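# Route cable into chain and shut all bars

## Task

Place the cable inside the cable chain, then close each of the chain's bars so that every one sits shut over the cable, and leave it that way with the robot no longer touching it.

## Robot and tools

Robot: two UR7e-type arms, left_arm and right_arm, each with a Robotiq 2F-85 two-finger gripper and a wrist camera. Cameras: cam_head_left, cam_head_right, cam_high, cam_low, cam_left_wrist, cam_right_wrist, all 672x504.

Frames. Hand positions, quaternions, velocities and targets for an arm are expressed in that arm's own base frame. Fixed cameras and the table use the scene frame: origin at table-top height midway between the nominal bases, +z up, +x out over the table, left_arm toward +y (not the image's left). Calibrated bases in the scene frame: left_arm at (-0.008, +0.346, 0) with quat_wxyz (1, 0, 0, -0.020); right_arm at (+0.062, -0.490, 0) with quat_wxyz (1, 0, 0, +0.014). Both bases have +z up. Reported hand poses may be off by a few centimetres, more at long reach. Gripper axes: fingers extend along +z, they open and close along y, and a block projects about 10 cm toward +x. end_effector_position is the point between the pads when closed; fingertips extend about 19 mm past it when shut and 6 mm when fully open.

The row. Every motion command is a row of 20 numbers, always for both arms: left x, y, z (metres), qw, qx, qy, qz (w first), left gripper position, force_limit, speed; then the same ten for the right arm. Position, orientation and gripper entries are absolute targets in that arm's base frame, not offsets. Gripper position runs -1 to +1: +1 fully open (85 mm), about -0.8 pads touching, -1 close until blocked. force_limit and speed each run -1 to +1 (speed: roughly 20 mm/s at -1, 85 at 0, 150 at +1); both start at +1. To keep an arm or gripper unchanged, resend its previous pose and gripper numbers exactly (a 0 is a real command). Keep sending one fixed quaternion to hold orientation instead of copying drifted readings.

Tools.
execute_actions(actions, cameras): actions is a list of actions; each action is a table of up to 15 rows, one per 1/30 s step, with the last row repeated to fill 15 steps (0.5 s). An empty list just reports state. A target more than 0.6 m from the gripper's current position along any of its axes gets the action refused for both arms.
move(target, speed, blend, stop_force, zero, blocking, cameras): straight-line path from each arm's Hand target to the row's pose; target is one row or a list of up to 15 rows. speed in m/s, 0.002 to 3.6 (default 0.25; rotation up to twice that in rad/s), one value or one per leg. blend in metres rounds corners. stop_force in N (3 to 120, shared) ends an arm's path when its wrist sensor feels that much push against its travel; zero (default true) re-zeroes first; blocking=false returns after 0.5 s while the move continues (not allowed with stop_force). Paths don't avoid obstacles; grippers lag and can overshoot, especially fast or with a stretched arm. Avoid routing a gripper near its own base. stop_force is unreliable when the gripper rotates; leave it out when backing off a contact.
wait(seconds 0 to 10), stop() to brake a running move, zoom_image(camera, region [x0, y0, x1, y1] pixels, at most 504x504), zero_wrist_force(arm), read_manual(section), finished_scene(scene 1 or 2) which is final.

Results. Each gives per arm the pose, velocities (or "within noise"), Hand target (where the arm is actually being driven, possibly short of your command, so send the rest next), Tool commands, Joint positions and torques (positive toward larger joint angle), Wrist force/torque along gripper axes plus a peak line, and gripper position_measured in counts (3 open, ~78 = 60 mm, 130 = 40 mm, 180 = 20 mm, 230 pads together). object_status: 0 moving, 1 blocked while opening, 2 blocked while closing (a grip), 3 reached the request or fully shut. To grip, send -1 and look for 2. move adds a "move:" line: done, off_target, moving, held, fault, plus limits such as paced or held. MOTOR HOT or fault lines warn of stops.

Controller behaviour. Commanded orientation is clipped to 32 degrees from the current one each step; joint speeds are capped at 3.14 rad/s; commands lag about 0.09 s or 0.17-0.21 s. A clearance check holds commands that bring the arms too close, but contact can still happen.

Avoid: anything dropping or leaving the table; fast or hard contact (arms are stiff, so a target slightly past firm contact can fault); net force near 150 N or joint torque at its limit (shoulder/elbow 141 N m, wrists 26.3 N m), which freezes the arm for 10 s; hard grips on parts still resting on something; heavy or fast-swung loads; releasing parts while moving; gripping or hitting the other arm; long holds with stretched arms or pushing at unreachable poses (overheating stops the arm 30-60 s). Loose objects may occasionally be nudged by the environment. Smooth, economical motion is preferred; the result must hold without the robot.

Each tool is called after "Emit:" as name(argument=value, ...) on one line, values as JSON.

## Session

Emit:
execute_actions(actions=[])

Scene clock: 0.00 s.
left_arm: end_effector_position=(+0.8661, -0.3734, +0.2650) position_measured=3 object_status=3 end_effector_quat_wxyz=(-0.005, +0.869, -0.315, +0.380) | right_arm: end_effector_position=(+0.2603, -0.0073, +0.2379) position_measured=3 object_status=3 end_effector_quat_wxyz=(-0.114, +0.570, +0.704, +0.408)
Joint positions: left_arm=[-0.6 -0.797 1.023 -2.56 -1.386 -2.971] | right_arm=[2.873 -0.956 -2.506 -1.085 2.434 1.169]
Joint velocities: within noise
Joint torques (N m): no reading
Wrist force (N): no reading
Wrist torque (N m): no reading
Wrist force, peak (N): no reading
Hand target: left_arm +0.8661, -0.3734, +0.2650; -0.005, +0.869, -0.315, +0.380 | right_arm +0.2603, -0.0073, +0.2379; -0.114, +0.570, +0.704, +0.408
Tool commands: left_gripper/position=+1.0 left_gripper/force_limit=+1.0 left_gripper/speed=+1.0 right_gripper/position=+1.0 right_gripper/force_limit=+1.0 right_gripper/speed=+1.0

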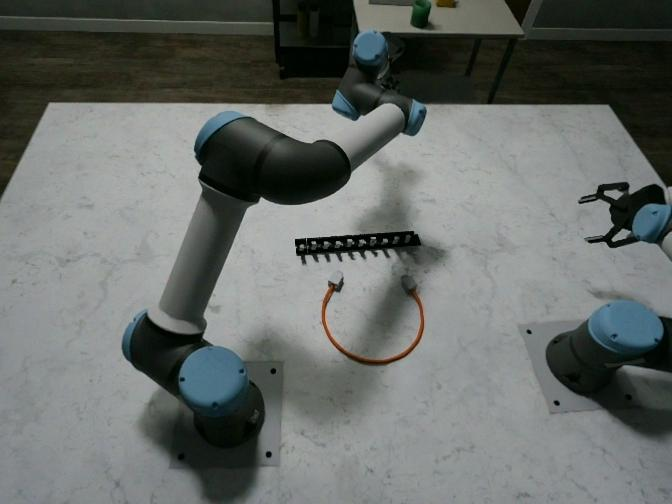

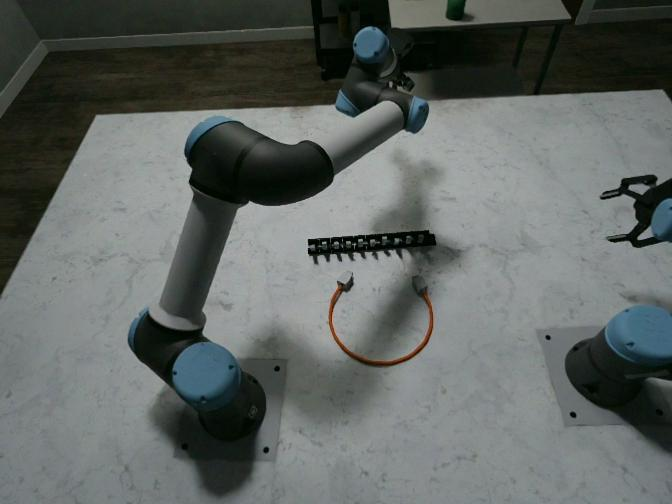

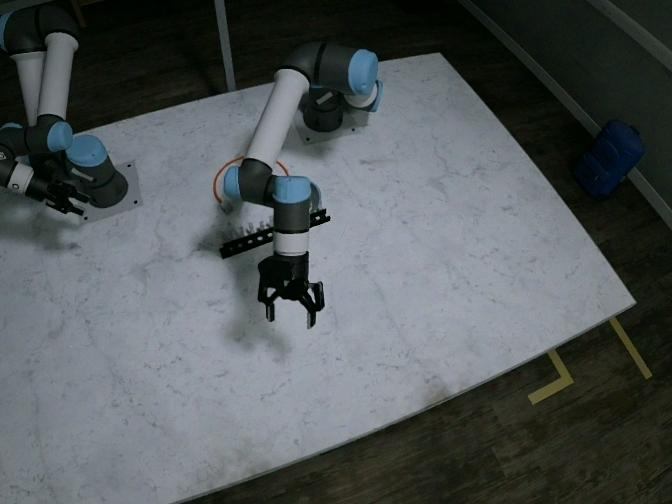

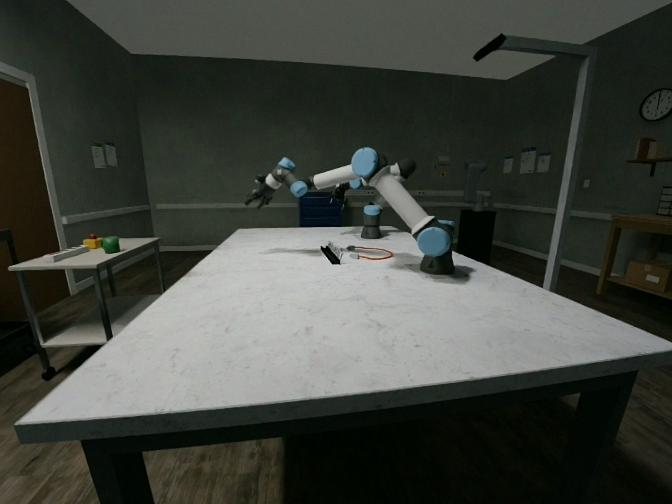

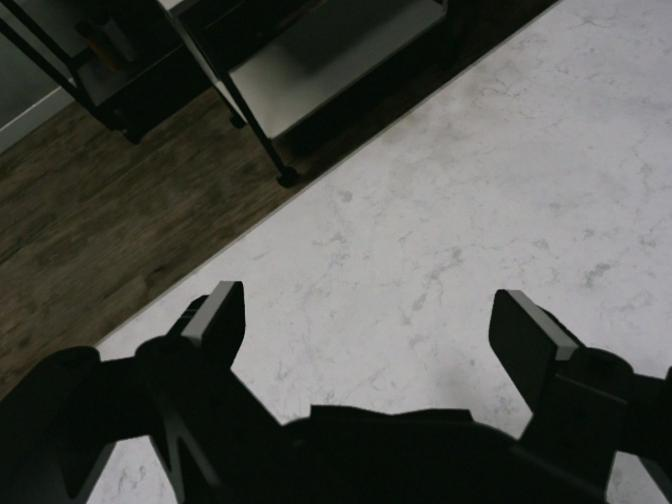

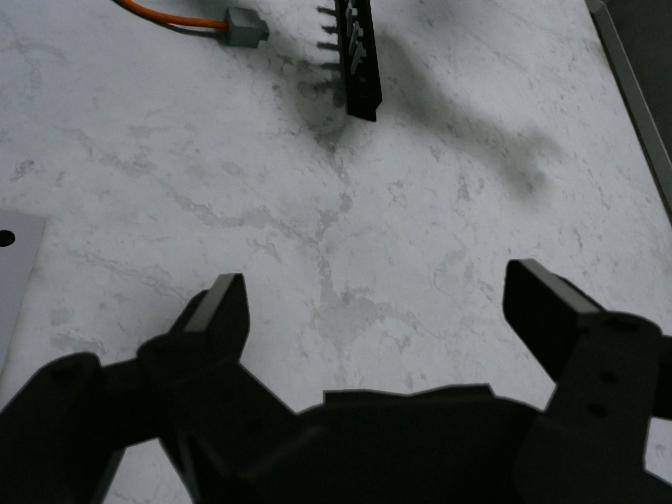

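Emit:
zoom_image(camera="cam_head_left", region=[280, 210, 440, 330])

Emit:
zoom_image(camera="cam_head_right", region=[290, 210, 450, 330])

Emit:
zoom_image(camera="cam_right_wrist", region=[200, 0, 400, 150])

Emit:
zoom_image(camera="cam_high", region=[190, 130, 350, 260])

Scaled by 3.150 from the camera's 672x504 image, which has a finer 960x720 frame.

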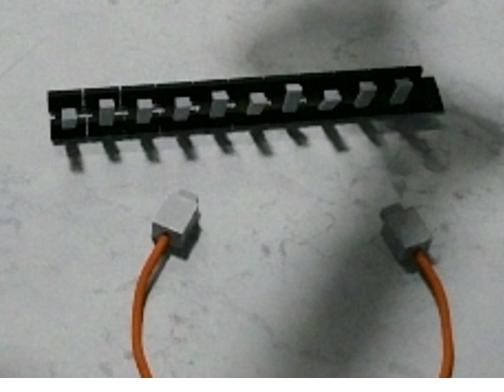

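Scaled by 3.150 from the camera's 672x504 image, which has a finer 960x720 frame.

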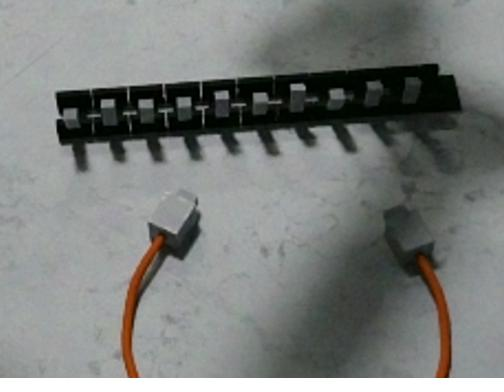

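Scaled by 2.520 from the camera's 672x504 image, which has a finer 960x720 frame.

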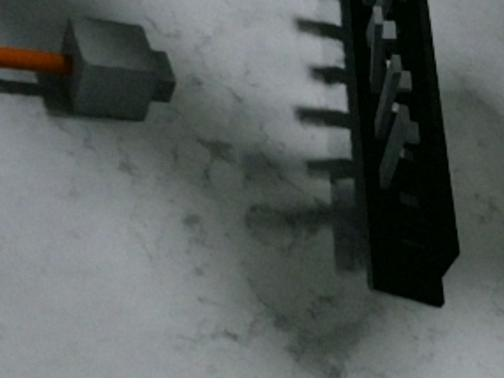

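Scaled by 3.150 from the camera's 672x504 image, which has a finer 960x720 frame.

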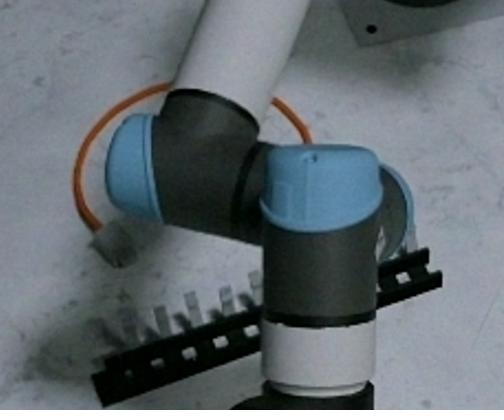

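Emit:
move(target=[0.6197, -0.2815, 0.34, 0, 0.9998, 0.02, 0, 1, 1, 1, 0.2603, -0.0073, 0.2379, -0.114, 0.570, 0.704, 0.408, 1, 1, 1], speed=0.3, cameras=["cam_head_left", "cam_high", "cam_left_wrist"])

Scene clock: 20.37 s.
left_arm: end_effector_position=(+0.6198, -0.2815, +0.3400) position_measured=3 object_status=3 end_effector_quat_wxyz=(+0.000, +1.000, +0.020, +0.000) | right_arm: end_effector_position=(+0.2603, -0.0073, +0.2379) position_measured=3 object_status=3 end_effector_quat_wxyz=(-0.114, +0.570, +0.704, +0.408)
Joint positions: left_arm=[-0.624 -1.137 1.012 -1.446 -1.571 -3.805] | right_arm=[2.873 -0.956 -2.506 -1.086 2.434 1.169]
Joint velocities: within noise
Joint torques (N m): left_arm=[10.96 -50.98 -36.35 -0.84 -2.21 -1.32] | right_arm=[-6.94 -13.08 30.1 1.19 3.21 -0.91]
Wrist force (N): left_arm=[0.5 1.3 0.3] | right_arm=[0.1 0.2 0.1]
Wrist torque (N m): left_arm=[0.42 0.28 -0.11] | right_arm=[0.04 -0.02 0.00]
Wrist force, peak (N): left_arm=[0.4 1.5 0.1] | right_arm=[0.5 0.3 -0.1]
Hand target: left_arm +0.6197, -0.2815, +0.3400; +0.000, +1.000, +0.020, +0.000 | right_arm +0.2603, -0.0073, +0.2379; -0.114, +0.570, +0.704, +0.408
Off the commanded pose: left_arm 0.000 m, 0 deg | right_arm 0.000 m, 0 deg.
move: done
Images, in order (width x height): cam_head_left 672x504, cam_high 672x504, cam_left_wrist 672x504.

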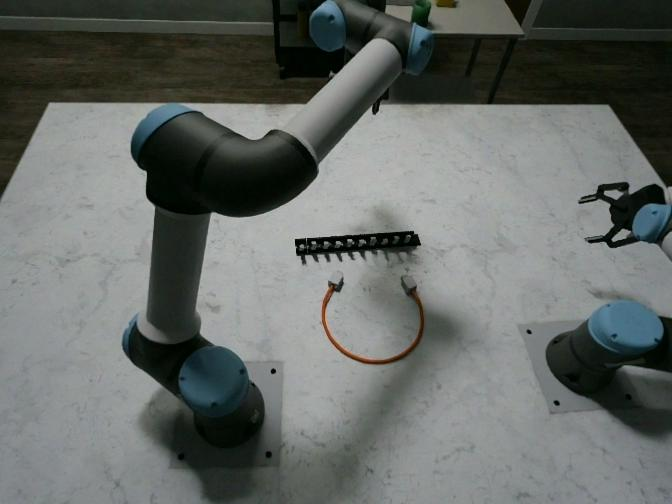

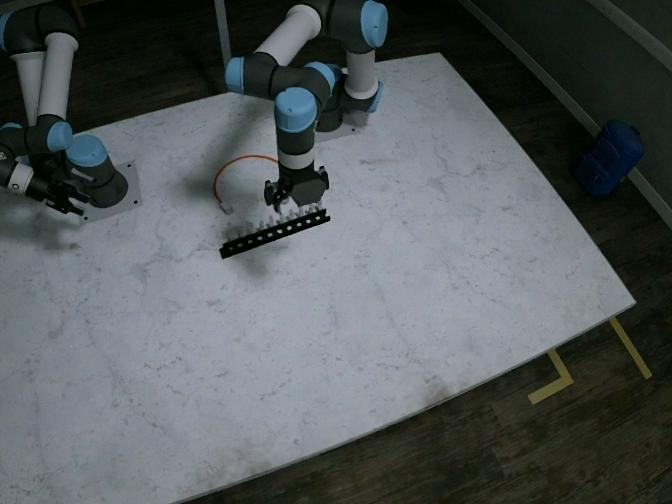

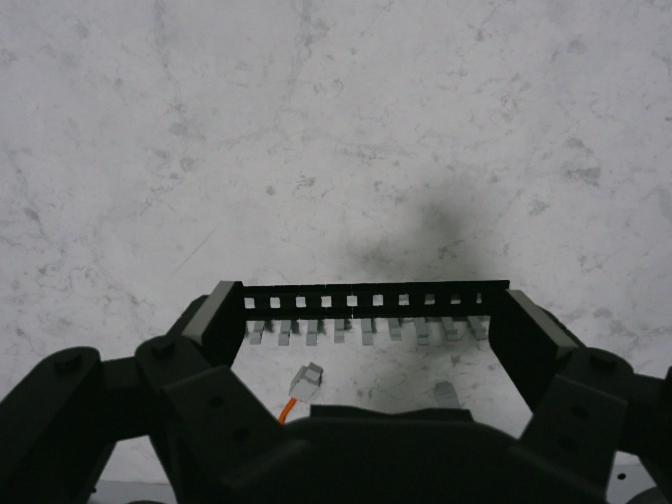

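Emit:
move(target=[0.4914, -0.3262, 0.25, 0, 0.9998, 0.02, 0, 1, 1, 1, 0.2603, -0.0073, 0.2379, -0.114, 0.570, 0.704, 0.408, 1, 1, 1], speed=0.3, cameras=["cam_left_wrist"])

Emit:
zoom_image(camera="cam_left_wrist", region=[170, 140, 370, 290])

Emit:
zoom_image(camera="cam_left_wrist", region=[350, 140, 550, 290])

Scene clock: 26.13 s.
left_arm: end_effector_position=(+0.4915, -0.3262, +0.2501) position_measured=3 object_status=3 end_effector_quat_wxyz=(+0.000, +1.000, +0.020, +0.000) | right_arm: end_effector_position=(+0.2603, -0.0073, +0.2379) position_measured=3 object_status=3 end_effector_quat_wxyz=(-0.114, +0.570, +0.704, +0.408)
Joint positions: left_arm=[-0.814 -1.359 1.541 -1.753 -1.571 -3.995] | right_arm=[2.873 -0.956 -2.506 -1.086 2.434 1.169]
Joint velocities: within noise
Joint torques (N m): left_arm=[-9.94 -42.48 -19.84 -5.33 2.64 -1.29] | right_arm=[-7.71 -12.19 26.34 1.76 3.23 -1.1]
Wrist force (N): left_arm=[0.4 1.6 0.0] | right_arm=[0.1 0.3 -0.1]
Wrist torque (N m): left_arm=[0.46 0.31 -0.08] | right_arm=[0.04 -0.01 0.00]
Wrist force, peak (N): left_arm=[-0.8 1.9 1.0] | right_arm=[0.5 0.3 -0.2]
Hand target: left_arm +0.4914, -0.3262, +0.2500; +0.000, +1.000, +0.020, +0.000 | right_arm +0.2603, -0.0073, +0.2379; -0.114, +0.570, +0.704, +0.408
Off the commanded pose: left_arm 0.000 m, 0 deg | right_arm 0.000 m, 0 deg.
move: done
Images, in order (width x height): cam_left_wrist 672x504.

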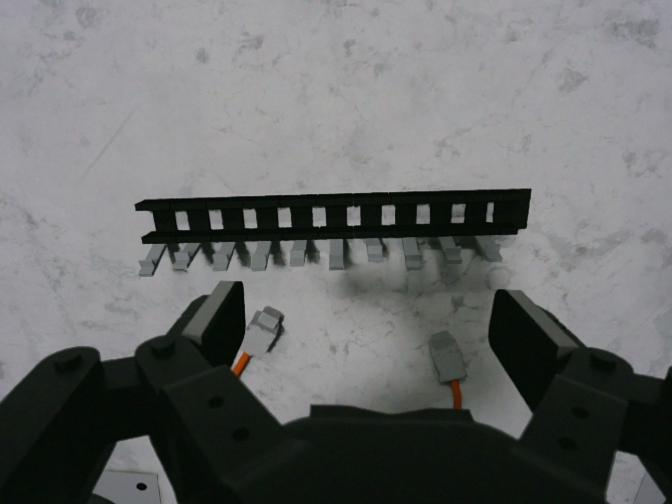

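Scaled by 2.520 from the camera's 672x504 image, which has a finer 960x720 frame.

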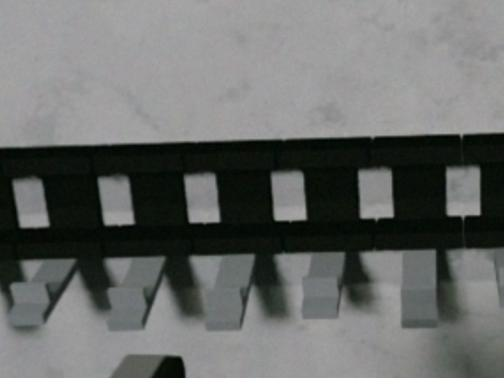

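Scaled by 2.520 from the camera's 672x504 image, which has a finer 960x720 frame.

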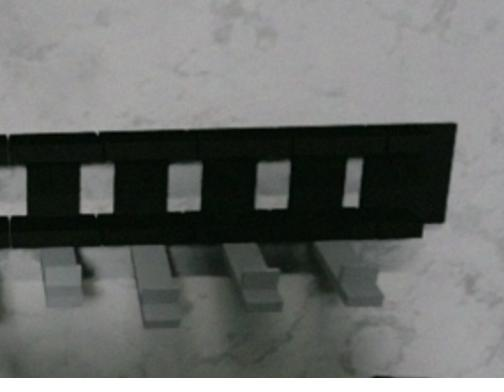

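Emit:
move(target=[0.3516, -0.3322, 0.42, 0, 0.9998, 0.02, 0, 1, 1, 1, 0.2603, -0.0073, 0.2379, -0.114, 0.570, 0.704, 0.408, 1, 1, 1], speed=0.3, cameras=["cam_left_wrist"])

Emit:
zoom_image(camera="cam_left_wrist", region=[170, 0, 550, 285])

Scene clock: 34.70 s.
left_arm: end_effector_position=(+0.3517, -0.3322, +0.4199) position_measured=3 object_status=3 end_effector_quat_wxyz=(+0.000, +1.000, +0.020, +0.000) | right_arm: end_effector_position=(+0.2603, -0.0073, +0.2379) position_measured=3 object_status=3 end_effector_quat_wxyz=(-0.114, +0.570, +0.704, +0.408)
Joint positions: left_arm=[-1.036 -1.61 1.379 -1.34 -1.571 -4.218] | right_arm=[2.873 -0.956 -2.506 -1.086 2.434 1.169]
Joint velocities: within noise
Joint torques (N m): left_arm=[-9.88 -30.9 -36.28 -0.84 2.65 -1.51] | right_arm=[-6.71 -11 20.82 2.34 3.13 -0.89]
Wrist force (N): left_arm=[0.1 1.4 -0.2] | right_arm=[0.2 0.2 -0.1]
Wrist torque (N m): left_arm=[0.45 0.32 -0.06] | right_arm=[0.02 -0.02 0.00]
Wrist force, peak (N): left_arm=[1.5 1.3 1.3] | right_arm=[0.3 0.5 -0.2]
Hand target: left_arm +0.3516, -0.3322, +0.4200; +0.000, +1.000, +0.020, +0.000 | right_arm +0.2603, -0.0073, +0.2379; -0.114, +0.570, +0.704, +0.408
Off the commanded pose: left_arm 0.000 m, 0 deg | right_arm 0.000 m, 0 deg.
move: done
Images, in order (width x height): cam_left_wrist 672x504.

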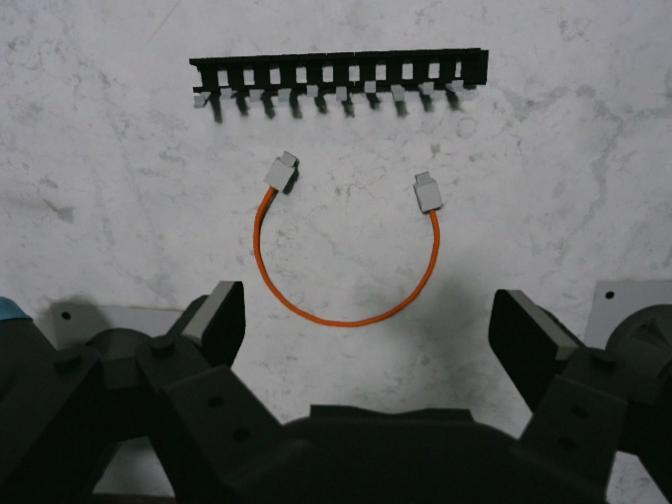

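Scaled by 1.326 from the camera's 672x504 image, which has a finer 960x720 frame.

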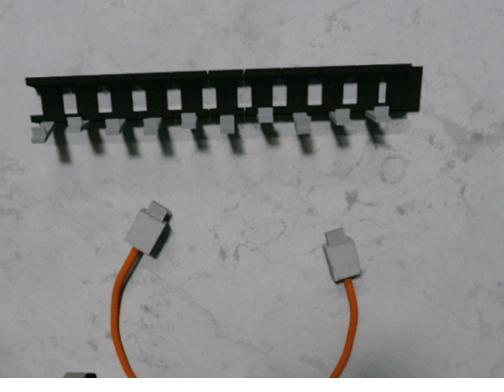

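Emit:
move(target=[[0.3587, -0.30, 0.30, 0, 0.6580, -0.7530, 0, 1, 1, 1, 0.30, 0.11, 0.30, 0, 0.7169, 0.6972, 0, 1, 1, 1],[0.3657, -0.2346, 0.20, 0, -0.2139, -0.9769, 0, 1, 1, 1, 0.3447, 0.2305, 0.30, 0, 0.7169, 0.6972, 0, 1, 1, 1]], speed=0.35, cameras=["cam_head_left", "cam_left_wrist", "cam_right_wrist"])

Scene clock: 87.97 s.
left_arm: end_effector_position=(+0.3657, -0.2346, +0.2000) position_measured=3 object_status=3 end_effector_quat_wxyz=(+0.000, +0.214, +0.977, +0.000) | right_arm: end_effector_position=(+0.3447, +0.2305, +0.3000) position_measured=3 object_status=3 end_effector_quat_wxyz=(+0.000, +0.717, +0.697, +0.000)
Joint positions: left_arm=[-0.882 -1.706 2.035 -1.9 -1.571 -0.451] | right_arm=[4.058 -1.336 -1.854 -1.523 1.571 2.515]
Joint velocities: within noise
Joint torques (N m): left_arm=[10.22 -5.34 -19.37 -4.98 -2.26 1.04] | right_arm=[6.66 3.97 33.67 4 -1.99 1.32]
Wrist force (N): left_arm=[0.5 1.3 0.6] | right_arm=[-0.4 -0.6 0.1]
Wrist torque (N m): left_arm=[0.42 0.28 -0.07] | right_arm=[-0.12 0.02 -0.13]
Wrist force, peak (N): left_arm=[0.3 1.7 0.7] | right_arm=[-0.1 -1.1 0.6]
Hand target: left_arm +0.3657, -0.2346, +0.2000; +0.000, +0.214, +0.977, +0.000 | right_arm +0.3447, +0.2305, +0.3000; +0.000, +0.717, +0.697, +0.000
Off the commanded pose: left_arm 0.000 m, 0 deg | right_arm 0.000 m, 0 deg.
move: done
Images, in order (width x height): cam_head_left 672x504, cam_left_wrist 672x504, cam_right_wrist 672x504.

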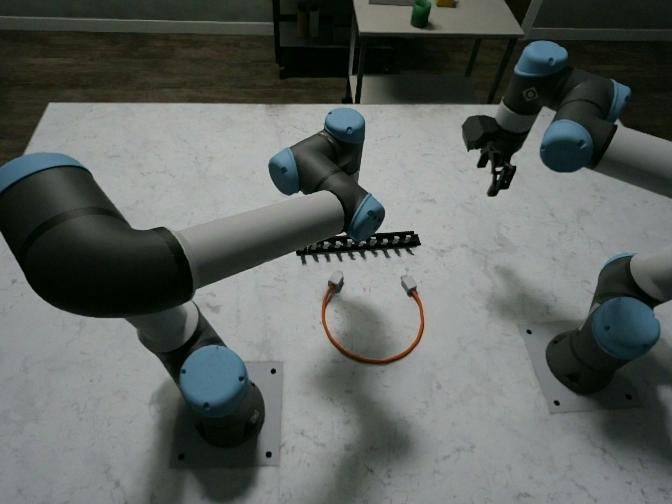

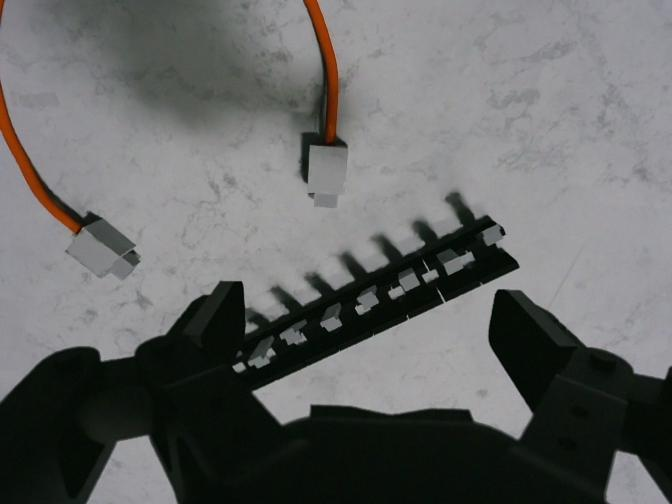

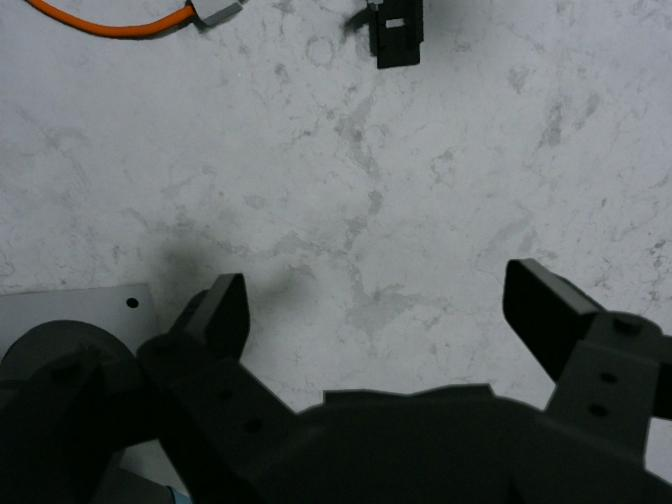

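Emit:
move(target=[[0.3340, -0.2448, 0.13, 0, -0.2139, -0.9769, 0, 0.3, -0.6, 0, 0.30, 0.33, 0.30, 0, 0.2700, 0.9629, 0, 0.3, -0.6, 0],[0.3340, -0.2448, 0.13, 0, -0.2139, -0.9769, 0, 0.3, -0.6, 0, 0.2387, 0.3790, 0.20, 0, -0.1340, 0.9910, 0, 0.3, -0.6, 0]], speed=0.35, cameras=["cam_head_left", "cam_left_wrist", "cam_right_wrist"])

Scene clock: 99.17 s.
left_arm: end_effector_position=(+0.3340, -0.2448, +0.1300) position_measured=91 object_status=3 end_effector_quat_wxyz=(+0.000, +0.214, +0.977, +0.000) | right_arm: end_effector_position=(+0.2387, +0.3790, +0.2000) position_measured=91 object_status=3 end_effector_quat_wxyz=(+0.000, -0.134, +0.991, +0.000)
Joint positions: left_arm=[-0.96 -1.68 2.209 -2.1 -1.571 -0.529] | right_arm=[4.452 -1.47 -2.005 -1.237 1.571 1.042]
Joint velocities: within noise
Joint torques (N m): left_arm=[-9.9 -5.45 -19.71 -4.71 2.04 -1.31] | right_arm=[5.95 7.97 13.21 4.21 2.01 -1.24]
Wrist force (N): left_arm=[0.3 1.4 0.3] | right_arm=[-0.5 -0.8 0.2]
Wrist torque (N m): left_arm=[0.45 0.30 -0.10] | right_arm=[-0.23 0.03 -0.13]
Wrist force, peak (N): left_arm=[0.3 1.6 0.4] | right_arm=[-1.2 -0.5 -0.2]
Hand target: left_arm +0.3340, -0.2448, +0.1300; +0.000, +0.214, +0.977, +0.000 | right_arm +0.2387, +0.3790, +0.2000; +0.000, -0.134, +0.991, +0.000
Off the commanded pose: left_arm 0.000 m, 0 deg | right_arm 0.000 m, 0 deg.
move: done
Images, in order (width x height): cam_head_left 672x504, cam_left_wrist 672x504, cam_right_wrist 672x504.

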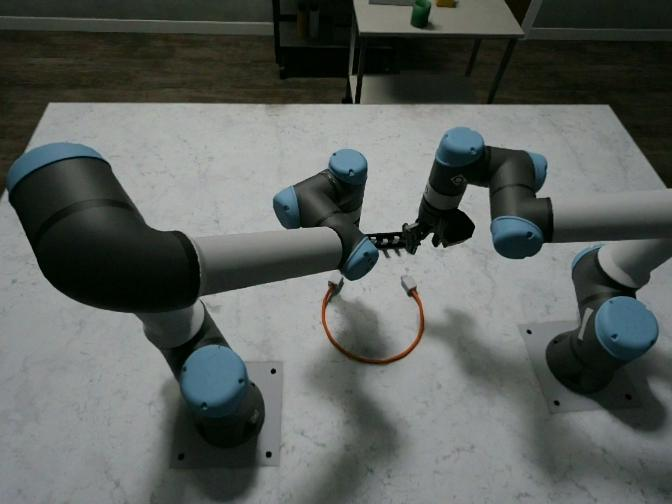

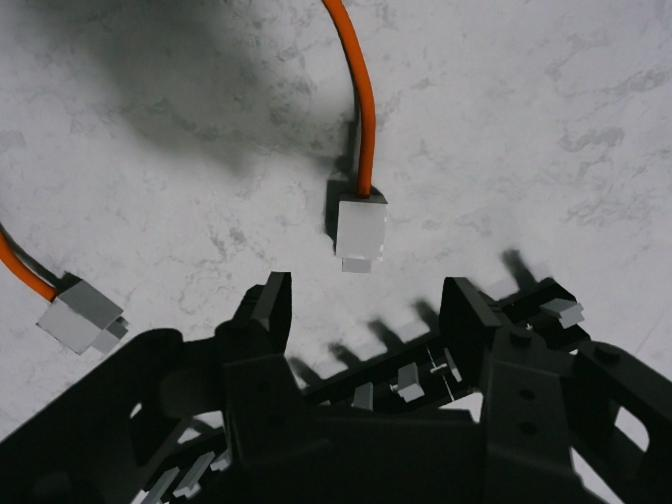

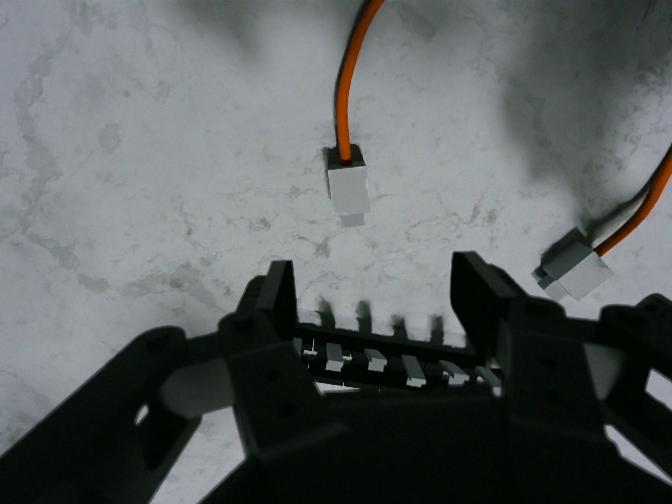

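Emit:
move(target=[0.3375, -0.2420, 0.06, 0, -0.2139, -0.9769, 0, 0.3, -0.6, 0, 0.2394, 0.3742, 0.07, 0, -0.1685, 0.9857, 0, 0.3, -0.6, 0], speed=0.2, cameras=["cam_left_wrist", "cam_right_wrist"])

Scene clock: 106.63 s.
left_arm: end_effector_position=(+0.3375, -0.2420, +0.0600) position_measured=91 object_status=3 end_effector_quat_wxyz=(+0.000, +0.214, +0.977, +0.000) | right_arm: end_effector_position=(+0.2394, +0.3742, +0.0701) position_measured=91 object_status=3 end_effector_quat_wxyz=(+0.000, -0.168, +0.986, +0.000)
Joint positions: left_arm=[-0.949 -1.548 2.309 -2.331 -1.571 -0.518] | right_arm=[4.448 -1.641 -2.223 -0.848 1.571 0.968]
Joint velocities: within noise
Joint torques (N m): left_arm=[10.41 -7.29 -14.04 -5.03 -1.86 1.13] | right_arm=[-7.14 13.15 10.48 4.12 1.77 -0.95]
Wrist force (N): left_arm=[0.4 1.3 0.0] | right_arm=[-0.7 -0.8 0.2]
Wrist torque (N m): left_arm=[0.45 0.29 -0.11] | right_arm=[-0.18 0.10 -0.12]
Wrist force, peak (N): left_arm=[0.4 1.5 -0.9] | right_arm=[-0.3 -0.9 1.6]
Hand target: left_arm +0.3375, -0.2420, +0.0600; +0.000, +0.214, +0.977, +0.000 | right_arm +0.2394, +0.3742, +0.0700; +0.000, -0.168, +0.986, +0.000
Off the commanded pose: left_arm 0.000 m, 0 deg | right_arm 0.000 m, 0 deg.
move: done
Images, in order (width x height): cam_left_wrist 672x504, cam_right_wrist 672x504.

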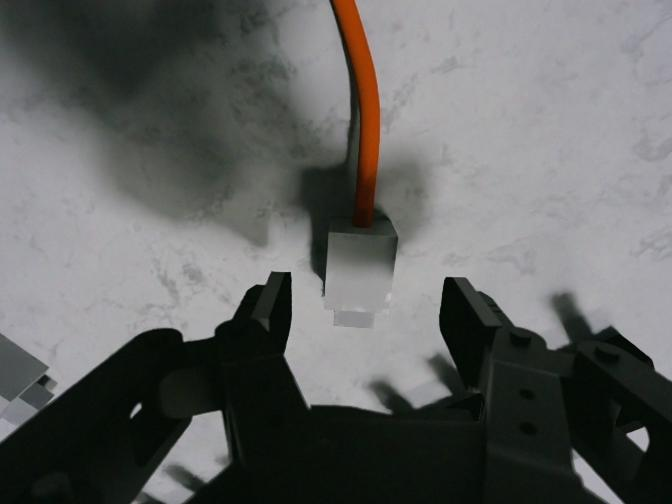

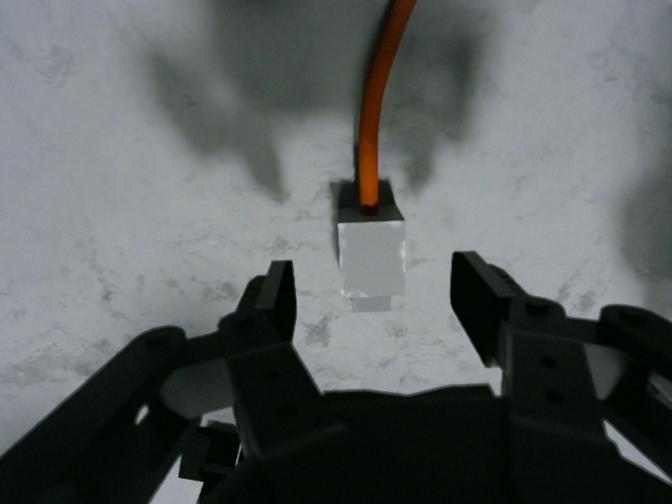

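Emit:
move(target=[0.3375, -0.2420, 0.026, 0, -0.2139, -0.9769, 0, 0.3, -0.6, 0, 0.2423, 0.3778, 0.026, 0, -0.1685, 0.9857, 0, 0.3, -0.6, 0], speed=0.04, stop_force=12, cameras=["cam_left_wrist", "cam_right_wrist"])

Scene clock: 112.17 s.
left_arm: end_effector_position=(+0.3375, -0.2420, +0.0260) position_measured=91 object_status=3 end_effector_quat_wxyz=(+0.000, +0.214, +0.977, +0.000) | right_arm: end_effector_position=(+0.2423, +0.3778, +0.0260) position_measured=91 object_status=3 end_effector_quat_wxyz=(+0.000, -0.169, +0.986, +0.000)
Joint positions: left_arm=[-0.949 -1.468 2.348 -2.451 -1.571 -0.518] | right_arm=[4.444 -1.746 -2.259 -0.708 1.571 0.963]
Joint velocities: within noise
Joint torques (N m): left_arm=[-2 -9.51 -12.79 -4.81 -1.38 1.06] | right_arm=[-6.74 14.58 10.58 4.02 0.54 -0.99]
Wrist force (N): left_arm=[0.5 1.3 0.1] | right_arm=[-0.6 -0.7 0.5]
Wrist torque (N m): left_arm=[0.43 0.25 -0.11] | right_arm=[-0.12 0.06 -0.12]
Wrist force, peak (N): left_arm=[0.7 1.6 0.2] | right_arm=[-0.6 -0.9 0.9]
Hand target: left_arm +0.3375, -0.2420, +0.0260; +0.000, +0.214, +0.977, +0.000 | right_arm +0.2423, +0.3778, +0.0260; +0.000, -0.169, +0.986, +0.000
Off the commanded pose: left_arm 0.000 m, 0 deg | right_arm 0.000 m, 0 deg.
move: done
Images, in order (width x height): cam_left_wrist 672x504, cam_right_wrist 672x504.

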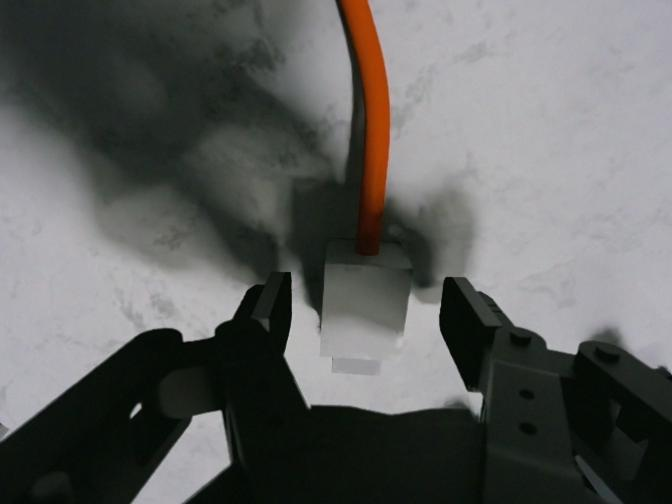

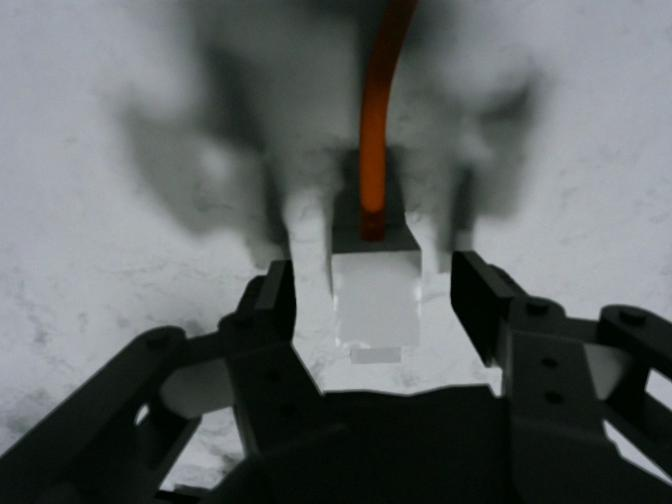

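Emit:
move(target=[0.3375, -0.2420, 0.021, 0, -0.2139, -0.9769, 0, 0.3, -0.6, 0, 0.2423, 0.3778, 0.021, 0, -0.1685, 0.9857, 0, 0.3, -0.6, 0], speed=0.02, stop_force=8, cameras=[])

Emit:
move(target=[0.3375, -0.2420, 0.021, 0, -0.2139, -0.9769, 0, -1, -0.6, -1, 0.2423, 0.3778, 0.021, 0, -0.1685, 0.9857, 0, -1, -0.6, -1], cameras=["cam_left_wrist", "cam_right_wrist"])

Scene clock: 116.40 s.
left_arm: end_effector_position=(+0.3375, -0.2420, +0.0210) position_measured=91 object_status=3 end_effector_quat_wxyz=(+0.000, +0.214, +0.977, +0.000) | right_arm: end_effector_position=(+0.2423, +0.3778, +0.0210) position_measured=91 object_status=3 end_effector_quat_wxyz=(+0.000, -0.168, +0.986, +0.000)
Joint positions: left_arm=[-0.949 -1.455 2.353 -2.469 -1.571 -0.518] | right_arm=[4.444 -1.757 -2.264 -0.691 1.571 0.963]
Joint velocities: within noise
Joint torques (N m): left_arm=[-3.65 -9.81 -12.61 -4.95 -1.72 0.89] | right_arm=[-6.08 14.52 10.38 4.1 0.66 -1]
Wrist force (N): left_arm=[0.7 1.4 0.3] | right_arm=[-0.3 -0.9 0.4]
Wrist torque (N m): left_arm=[0.45 0.24 -0.10] | right_arm=[-0.15 0.02 -0.12]
Wrist force, peak (N): left_arm=[0.5 1.8 -0.1] | right_arm=[-0.4 -0.9 0.8]
Hand target: left_arm +0.3375, -0.2420, +0.0210; +0.000, +0.214, +0.977, +0.000 | right_arm +0.2423, +0.3778, +0.0210; +0.000, -0.169, +0.986, +0.000
Off the commanded pose: left_arm 0.000 m, 0 deg | right_arm 0.000 m, 0 deg.
move: done
No camera images: "cameras" was empty.

Scene clock: 118.00 s.
left_arm: end_effector_position=(+0.3375, -0.2420, +0.0210) position_measured=162 object_status=0 end_effector_quat_wxyz=(+0.000, +0.214, +0.977, +0.000) | right_arm: end_effector_position=(+0.2423, +0.3778, +0.0210) position_measured=162 object_status=0 end_effector_quat_wxyz=(+0.000, -0.168, +0.986, +0.000)
Joint positions: left_arm=[-0.949 -1.455 2.353 -2.469 -1.571 -0.518] | right_arm=[4.444 -1.757 -2.264 -0.691 1.571 0.963]
Joint velocities: within noise
Joint torques (N m): left_arm=[-3.25 -10.09 -14.91 -4.2 -1.71 0.83] | right_arm=[-4.79 15.3 11.3 3.8 0.66 -0.95]
Wrist force (N): left_arm=[3.3 2.6 -11.9] | right_arm=[1.7 -2.6 -7.4]
Wrist torque (N m): left_arm=[0.44 0.35 -0.08] | right_arm=[-0.12 0.02 -0.12]
Wrist force, peak (N): left_arm=[3.2 2.8 -13.5] | right_arm=[1.2 -2.6 -9.1]
Hand target: left_arm +0.3375, -0.2420, +0.0210; +0.000, +0.214, +0.977, +0.000 | right_arm +0.2423, +0.3778, +0.0210; +0.000, -0.169, +0.986, +0.000
Off the commanded pose: left_arm 0.000 m, 0 deg | right_arm 0.000 m, 0 deg.
move: done
Images, in order (width x height): cam_left_wrist 672x504, cam_right_wrist 672x504.

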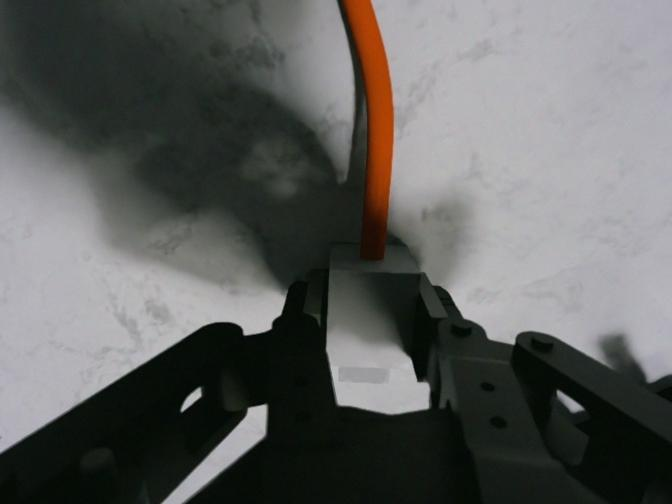

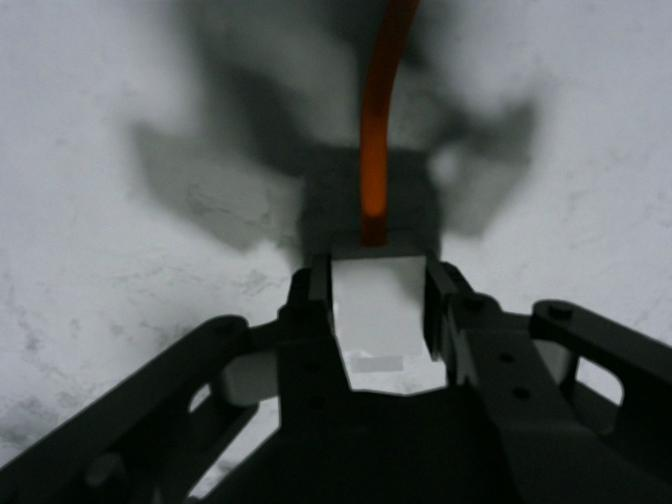

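Emit:
move(target=[0.3375, -0.2420, 0.10, 0, -0.2139, -0.9769, 0, -1, -0.6, -1, 0.2423, 0.3778, 0.10, 0, -0.1685, 0.9857, 0, -1, -0.6, -1], speed=0.08, cameras=["cam_left_wrist", "cam_right_wrist"])

Scene clock: 139.00 s.
left_arm: end_effector_position=(+0.3375, -0.2420, +0.0999) position_measured=162 object_status=2 end_effector_quat_wxyz=(+0.000, +0.214, +0.977, +0.000) | right_arm: end_effector_position=(+0.2423, +0.3778, +0.0999) position_measured=162 object_status=2 end_effector_quat_wxyz=(+0.000, -0.168, +0.986, +0.000)
Joint positions: left_arm=[-0.949 -1.628 2.254 -2.197 -1.571 -0.518] | right_arm=[4.444 -1.598 -2.172 -0.943 1.571 0.963]
Joint velocities: within noise
Joint torques (N m): left_arm=[-10.74 -26.96 -32.64 -0.8 -1.17 -1.26] | right_arm=[5.77 32.18 27.97 0.75 0.63 1.14]
Wrist force (N): left_arm=[0.7 1.3 0.7] | right_arm=[-0.8 -0.8 1.0]
Wrist torque (N m): left_arm=[0.41 0.23 -0.10] | right_arm=[-0.17 0.08 -0.11]
Wrist force, peak (N): left_arm=[3.5 3.0 -13.0] | right_arm=[1.1 -2.8 -9.2]
Hand target: left_arm +0.3375, -0.2420, +0.1000; +0.000, +0.214, +0.977, +0.000 | right_arm +0.2423, +0.3778, +0.1000; +0.000, -0.169, +0.986, +0.000
Off the commanded pose: left_arm 0.000 m, 0 deg | right_arm 0.000 m, 0 deg.
move: done
Images, in order (width x height): cam_left_wrist 672x504, cam_right_wrist 672x504.

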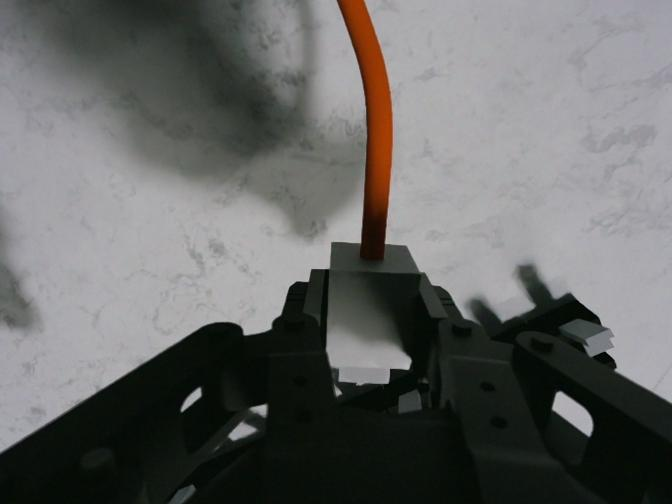

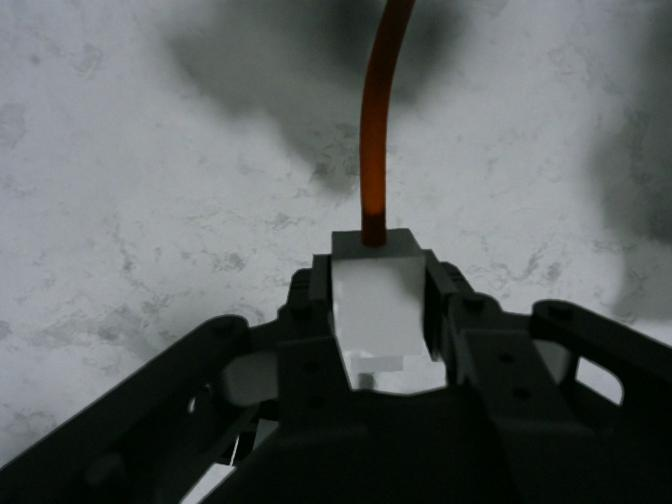

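Emit:
move(target=[[0.3375, -0.2420, 0.14, 0, -0.2139, -0.9769, 0, -1, -0.6, -1, 0.2423, 0.3778, 0.14, 0, -0.1685, 0.9857, 0, -1, -0.6, -1],[0.3947, -0.1604, 0.16, 0, 0.2782, -0.9605, 0, -1, -0.6, -1, 0.3471, 0.3204, 0.16, 0, 0.2890, 0.9573, 0, -1, -0.6, -1],[0.4306, -0.0808, 0.16, 0, 0.7443, -0.6678, 0, -1, -0.6, -1, 0.3956, 0.2680, 0.16, 0, 0.6928, 0.7212, 0, -1, -0.6, -1]], speed=0.2, blend=[0.02, 0.03, 0])

Scene clock: 146.87 s.
left_arm: end_effector_position=(+0.4306, -0.0808, +0.1600) position_measured=162 object_status=2 end_effector_quat_wxyz=(+0.000, +0.744, -0.668, +0.000) | right_arm: end_effector_position=(+0.3956, +0.2680, +0.1600) position_measured=162 object_status=2 end_effector_quat_wxyz=(+0.000, +0.693, +0.721, +0.000)
Joint positions: left_arm=[-0.495 -1.656 2.102 -2.016 -1.571 -2.173] | right_arm=[4.02 -1.585 -2.006 -1.121 1.571 2.408]
Joint velocities: within noise
Joint torques (N m): left_arm=[10.82 -6.79 -34.78 -4.81 2.3 -1.4] | right_arm=[-6.76 13.17 29.01 1.17 -1.97 1.49]
Wrist force (N): left_arm=[-0.2 1.4 1.0] | right_arm=[-0.7 -0.6 1.1]
Wrist torque (N m): left_arm=[0.40 0.31 -0.04] | right_arm=[-0.09 -0.02 -0.20]
Wrist force, peak (N): left_arm=[0.7 1.4 2.6] | right_arm=[-0.8 -0.9 3.2]
Hand target: left_arm +0.4306, -0.0808, +0.1600; +0.000, +0.744, -0.668, +0.000 | right_arm +0.3956, +0.2680, +0.1600; +0.000, +0.693, +0.721, +0.000
Off the commanded pose: left_arm 0.000 m, 0 deg | right_arm 0.000 m, 0 deg.
move: done

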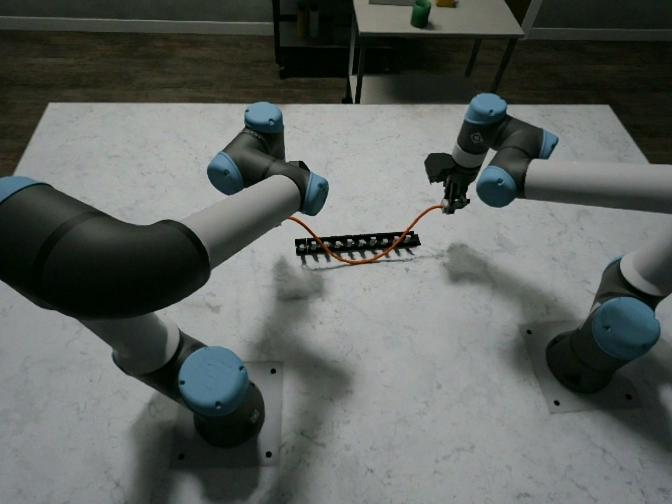

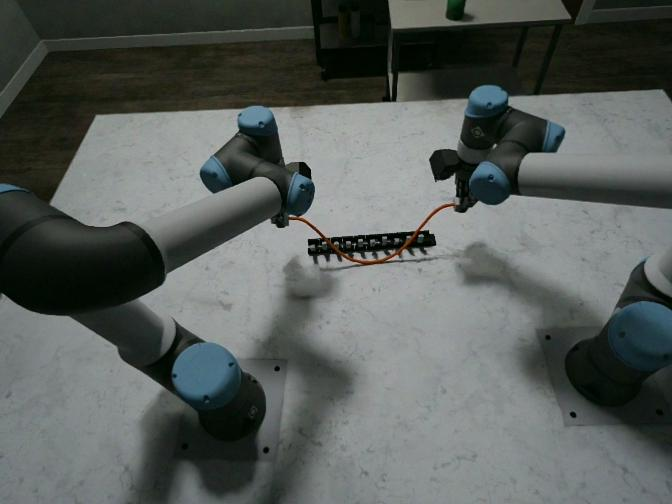

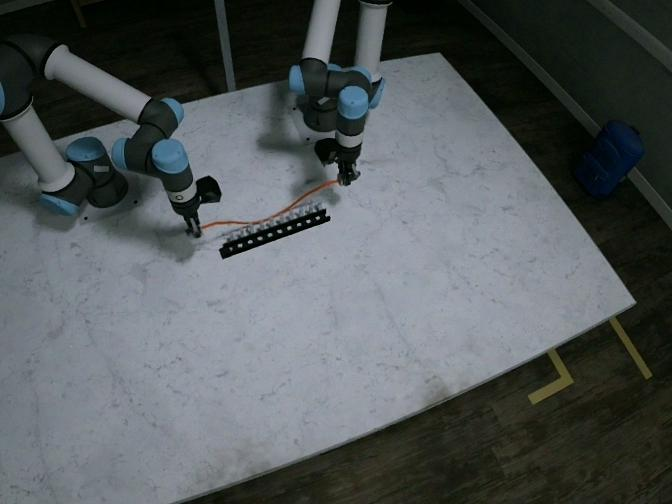

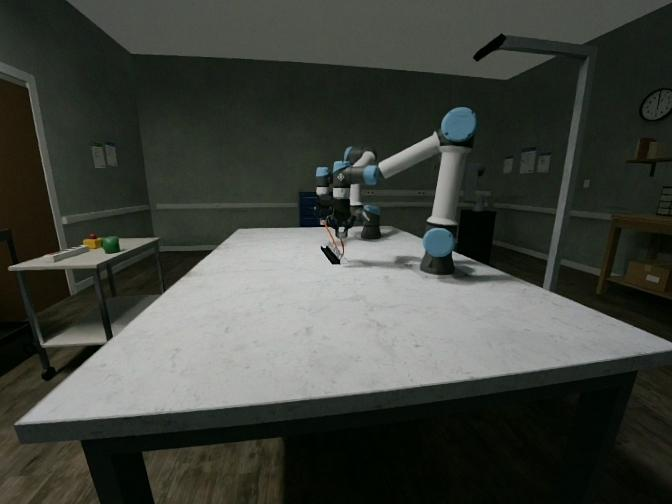

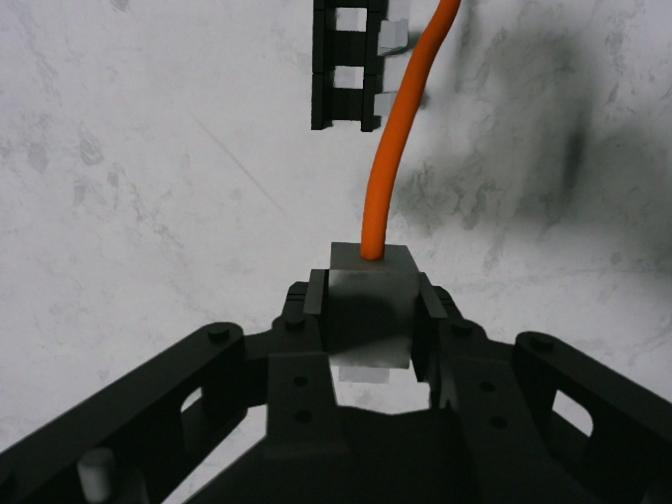

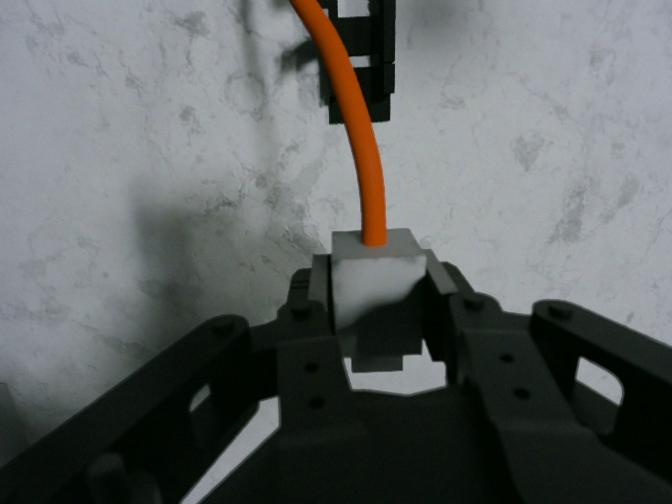

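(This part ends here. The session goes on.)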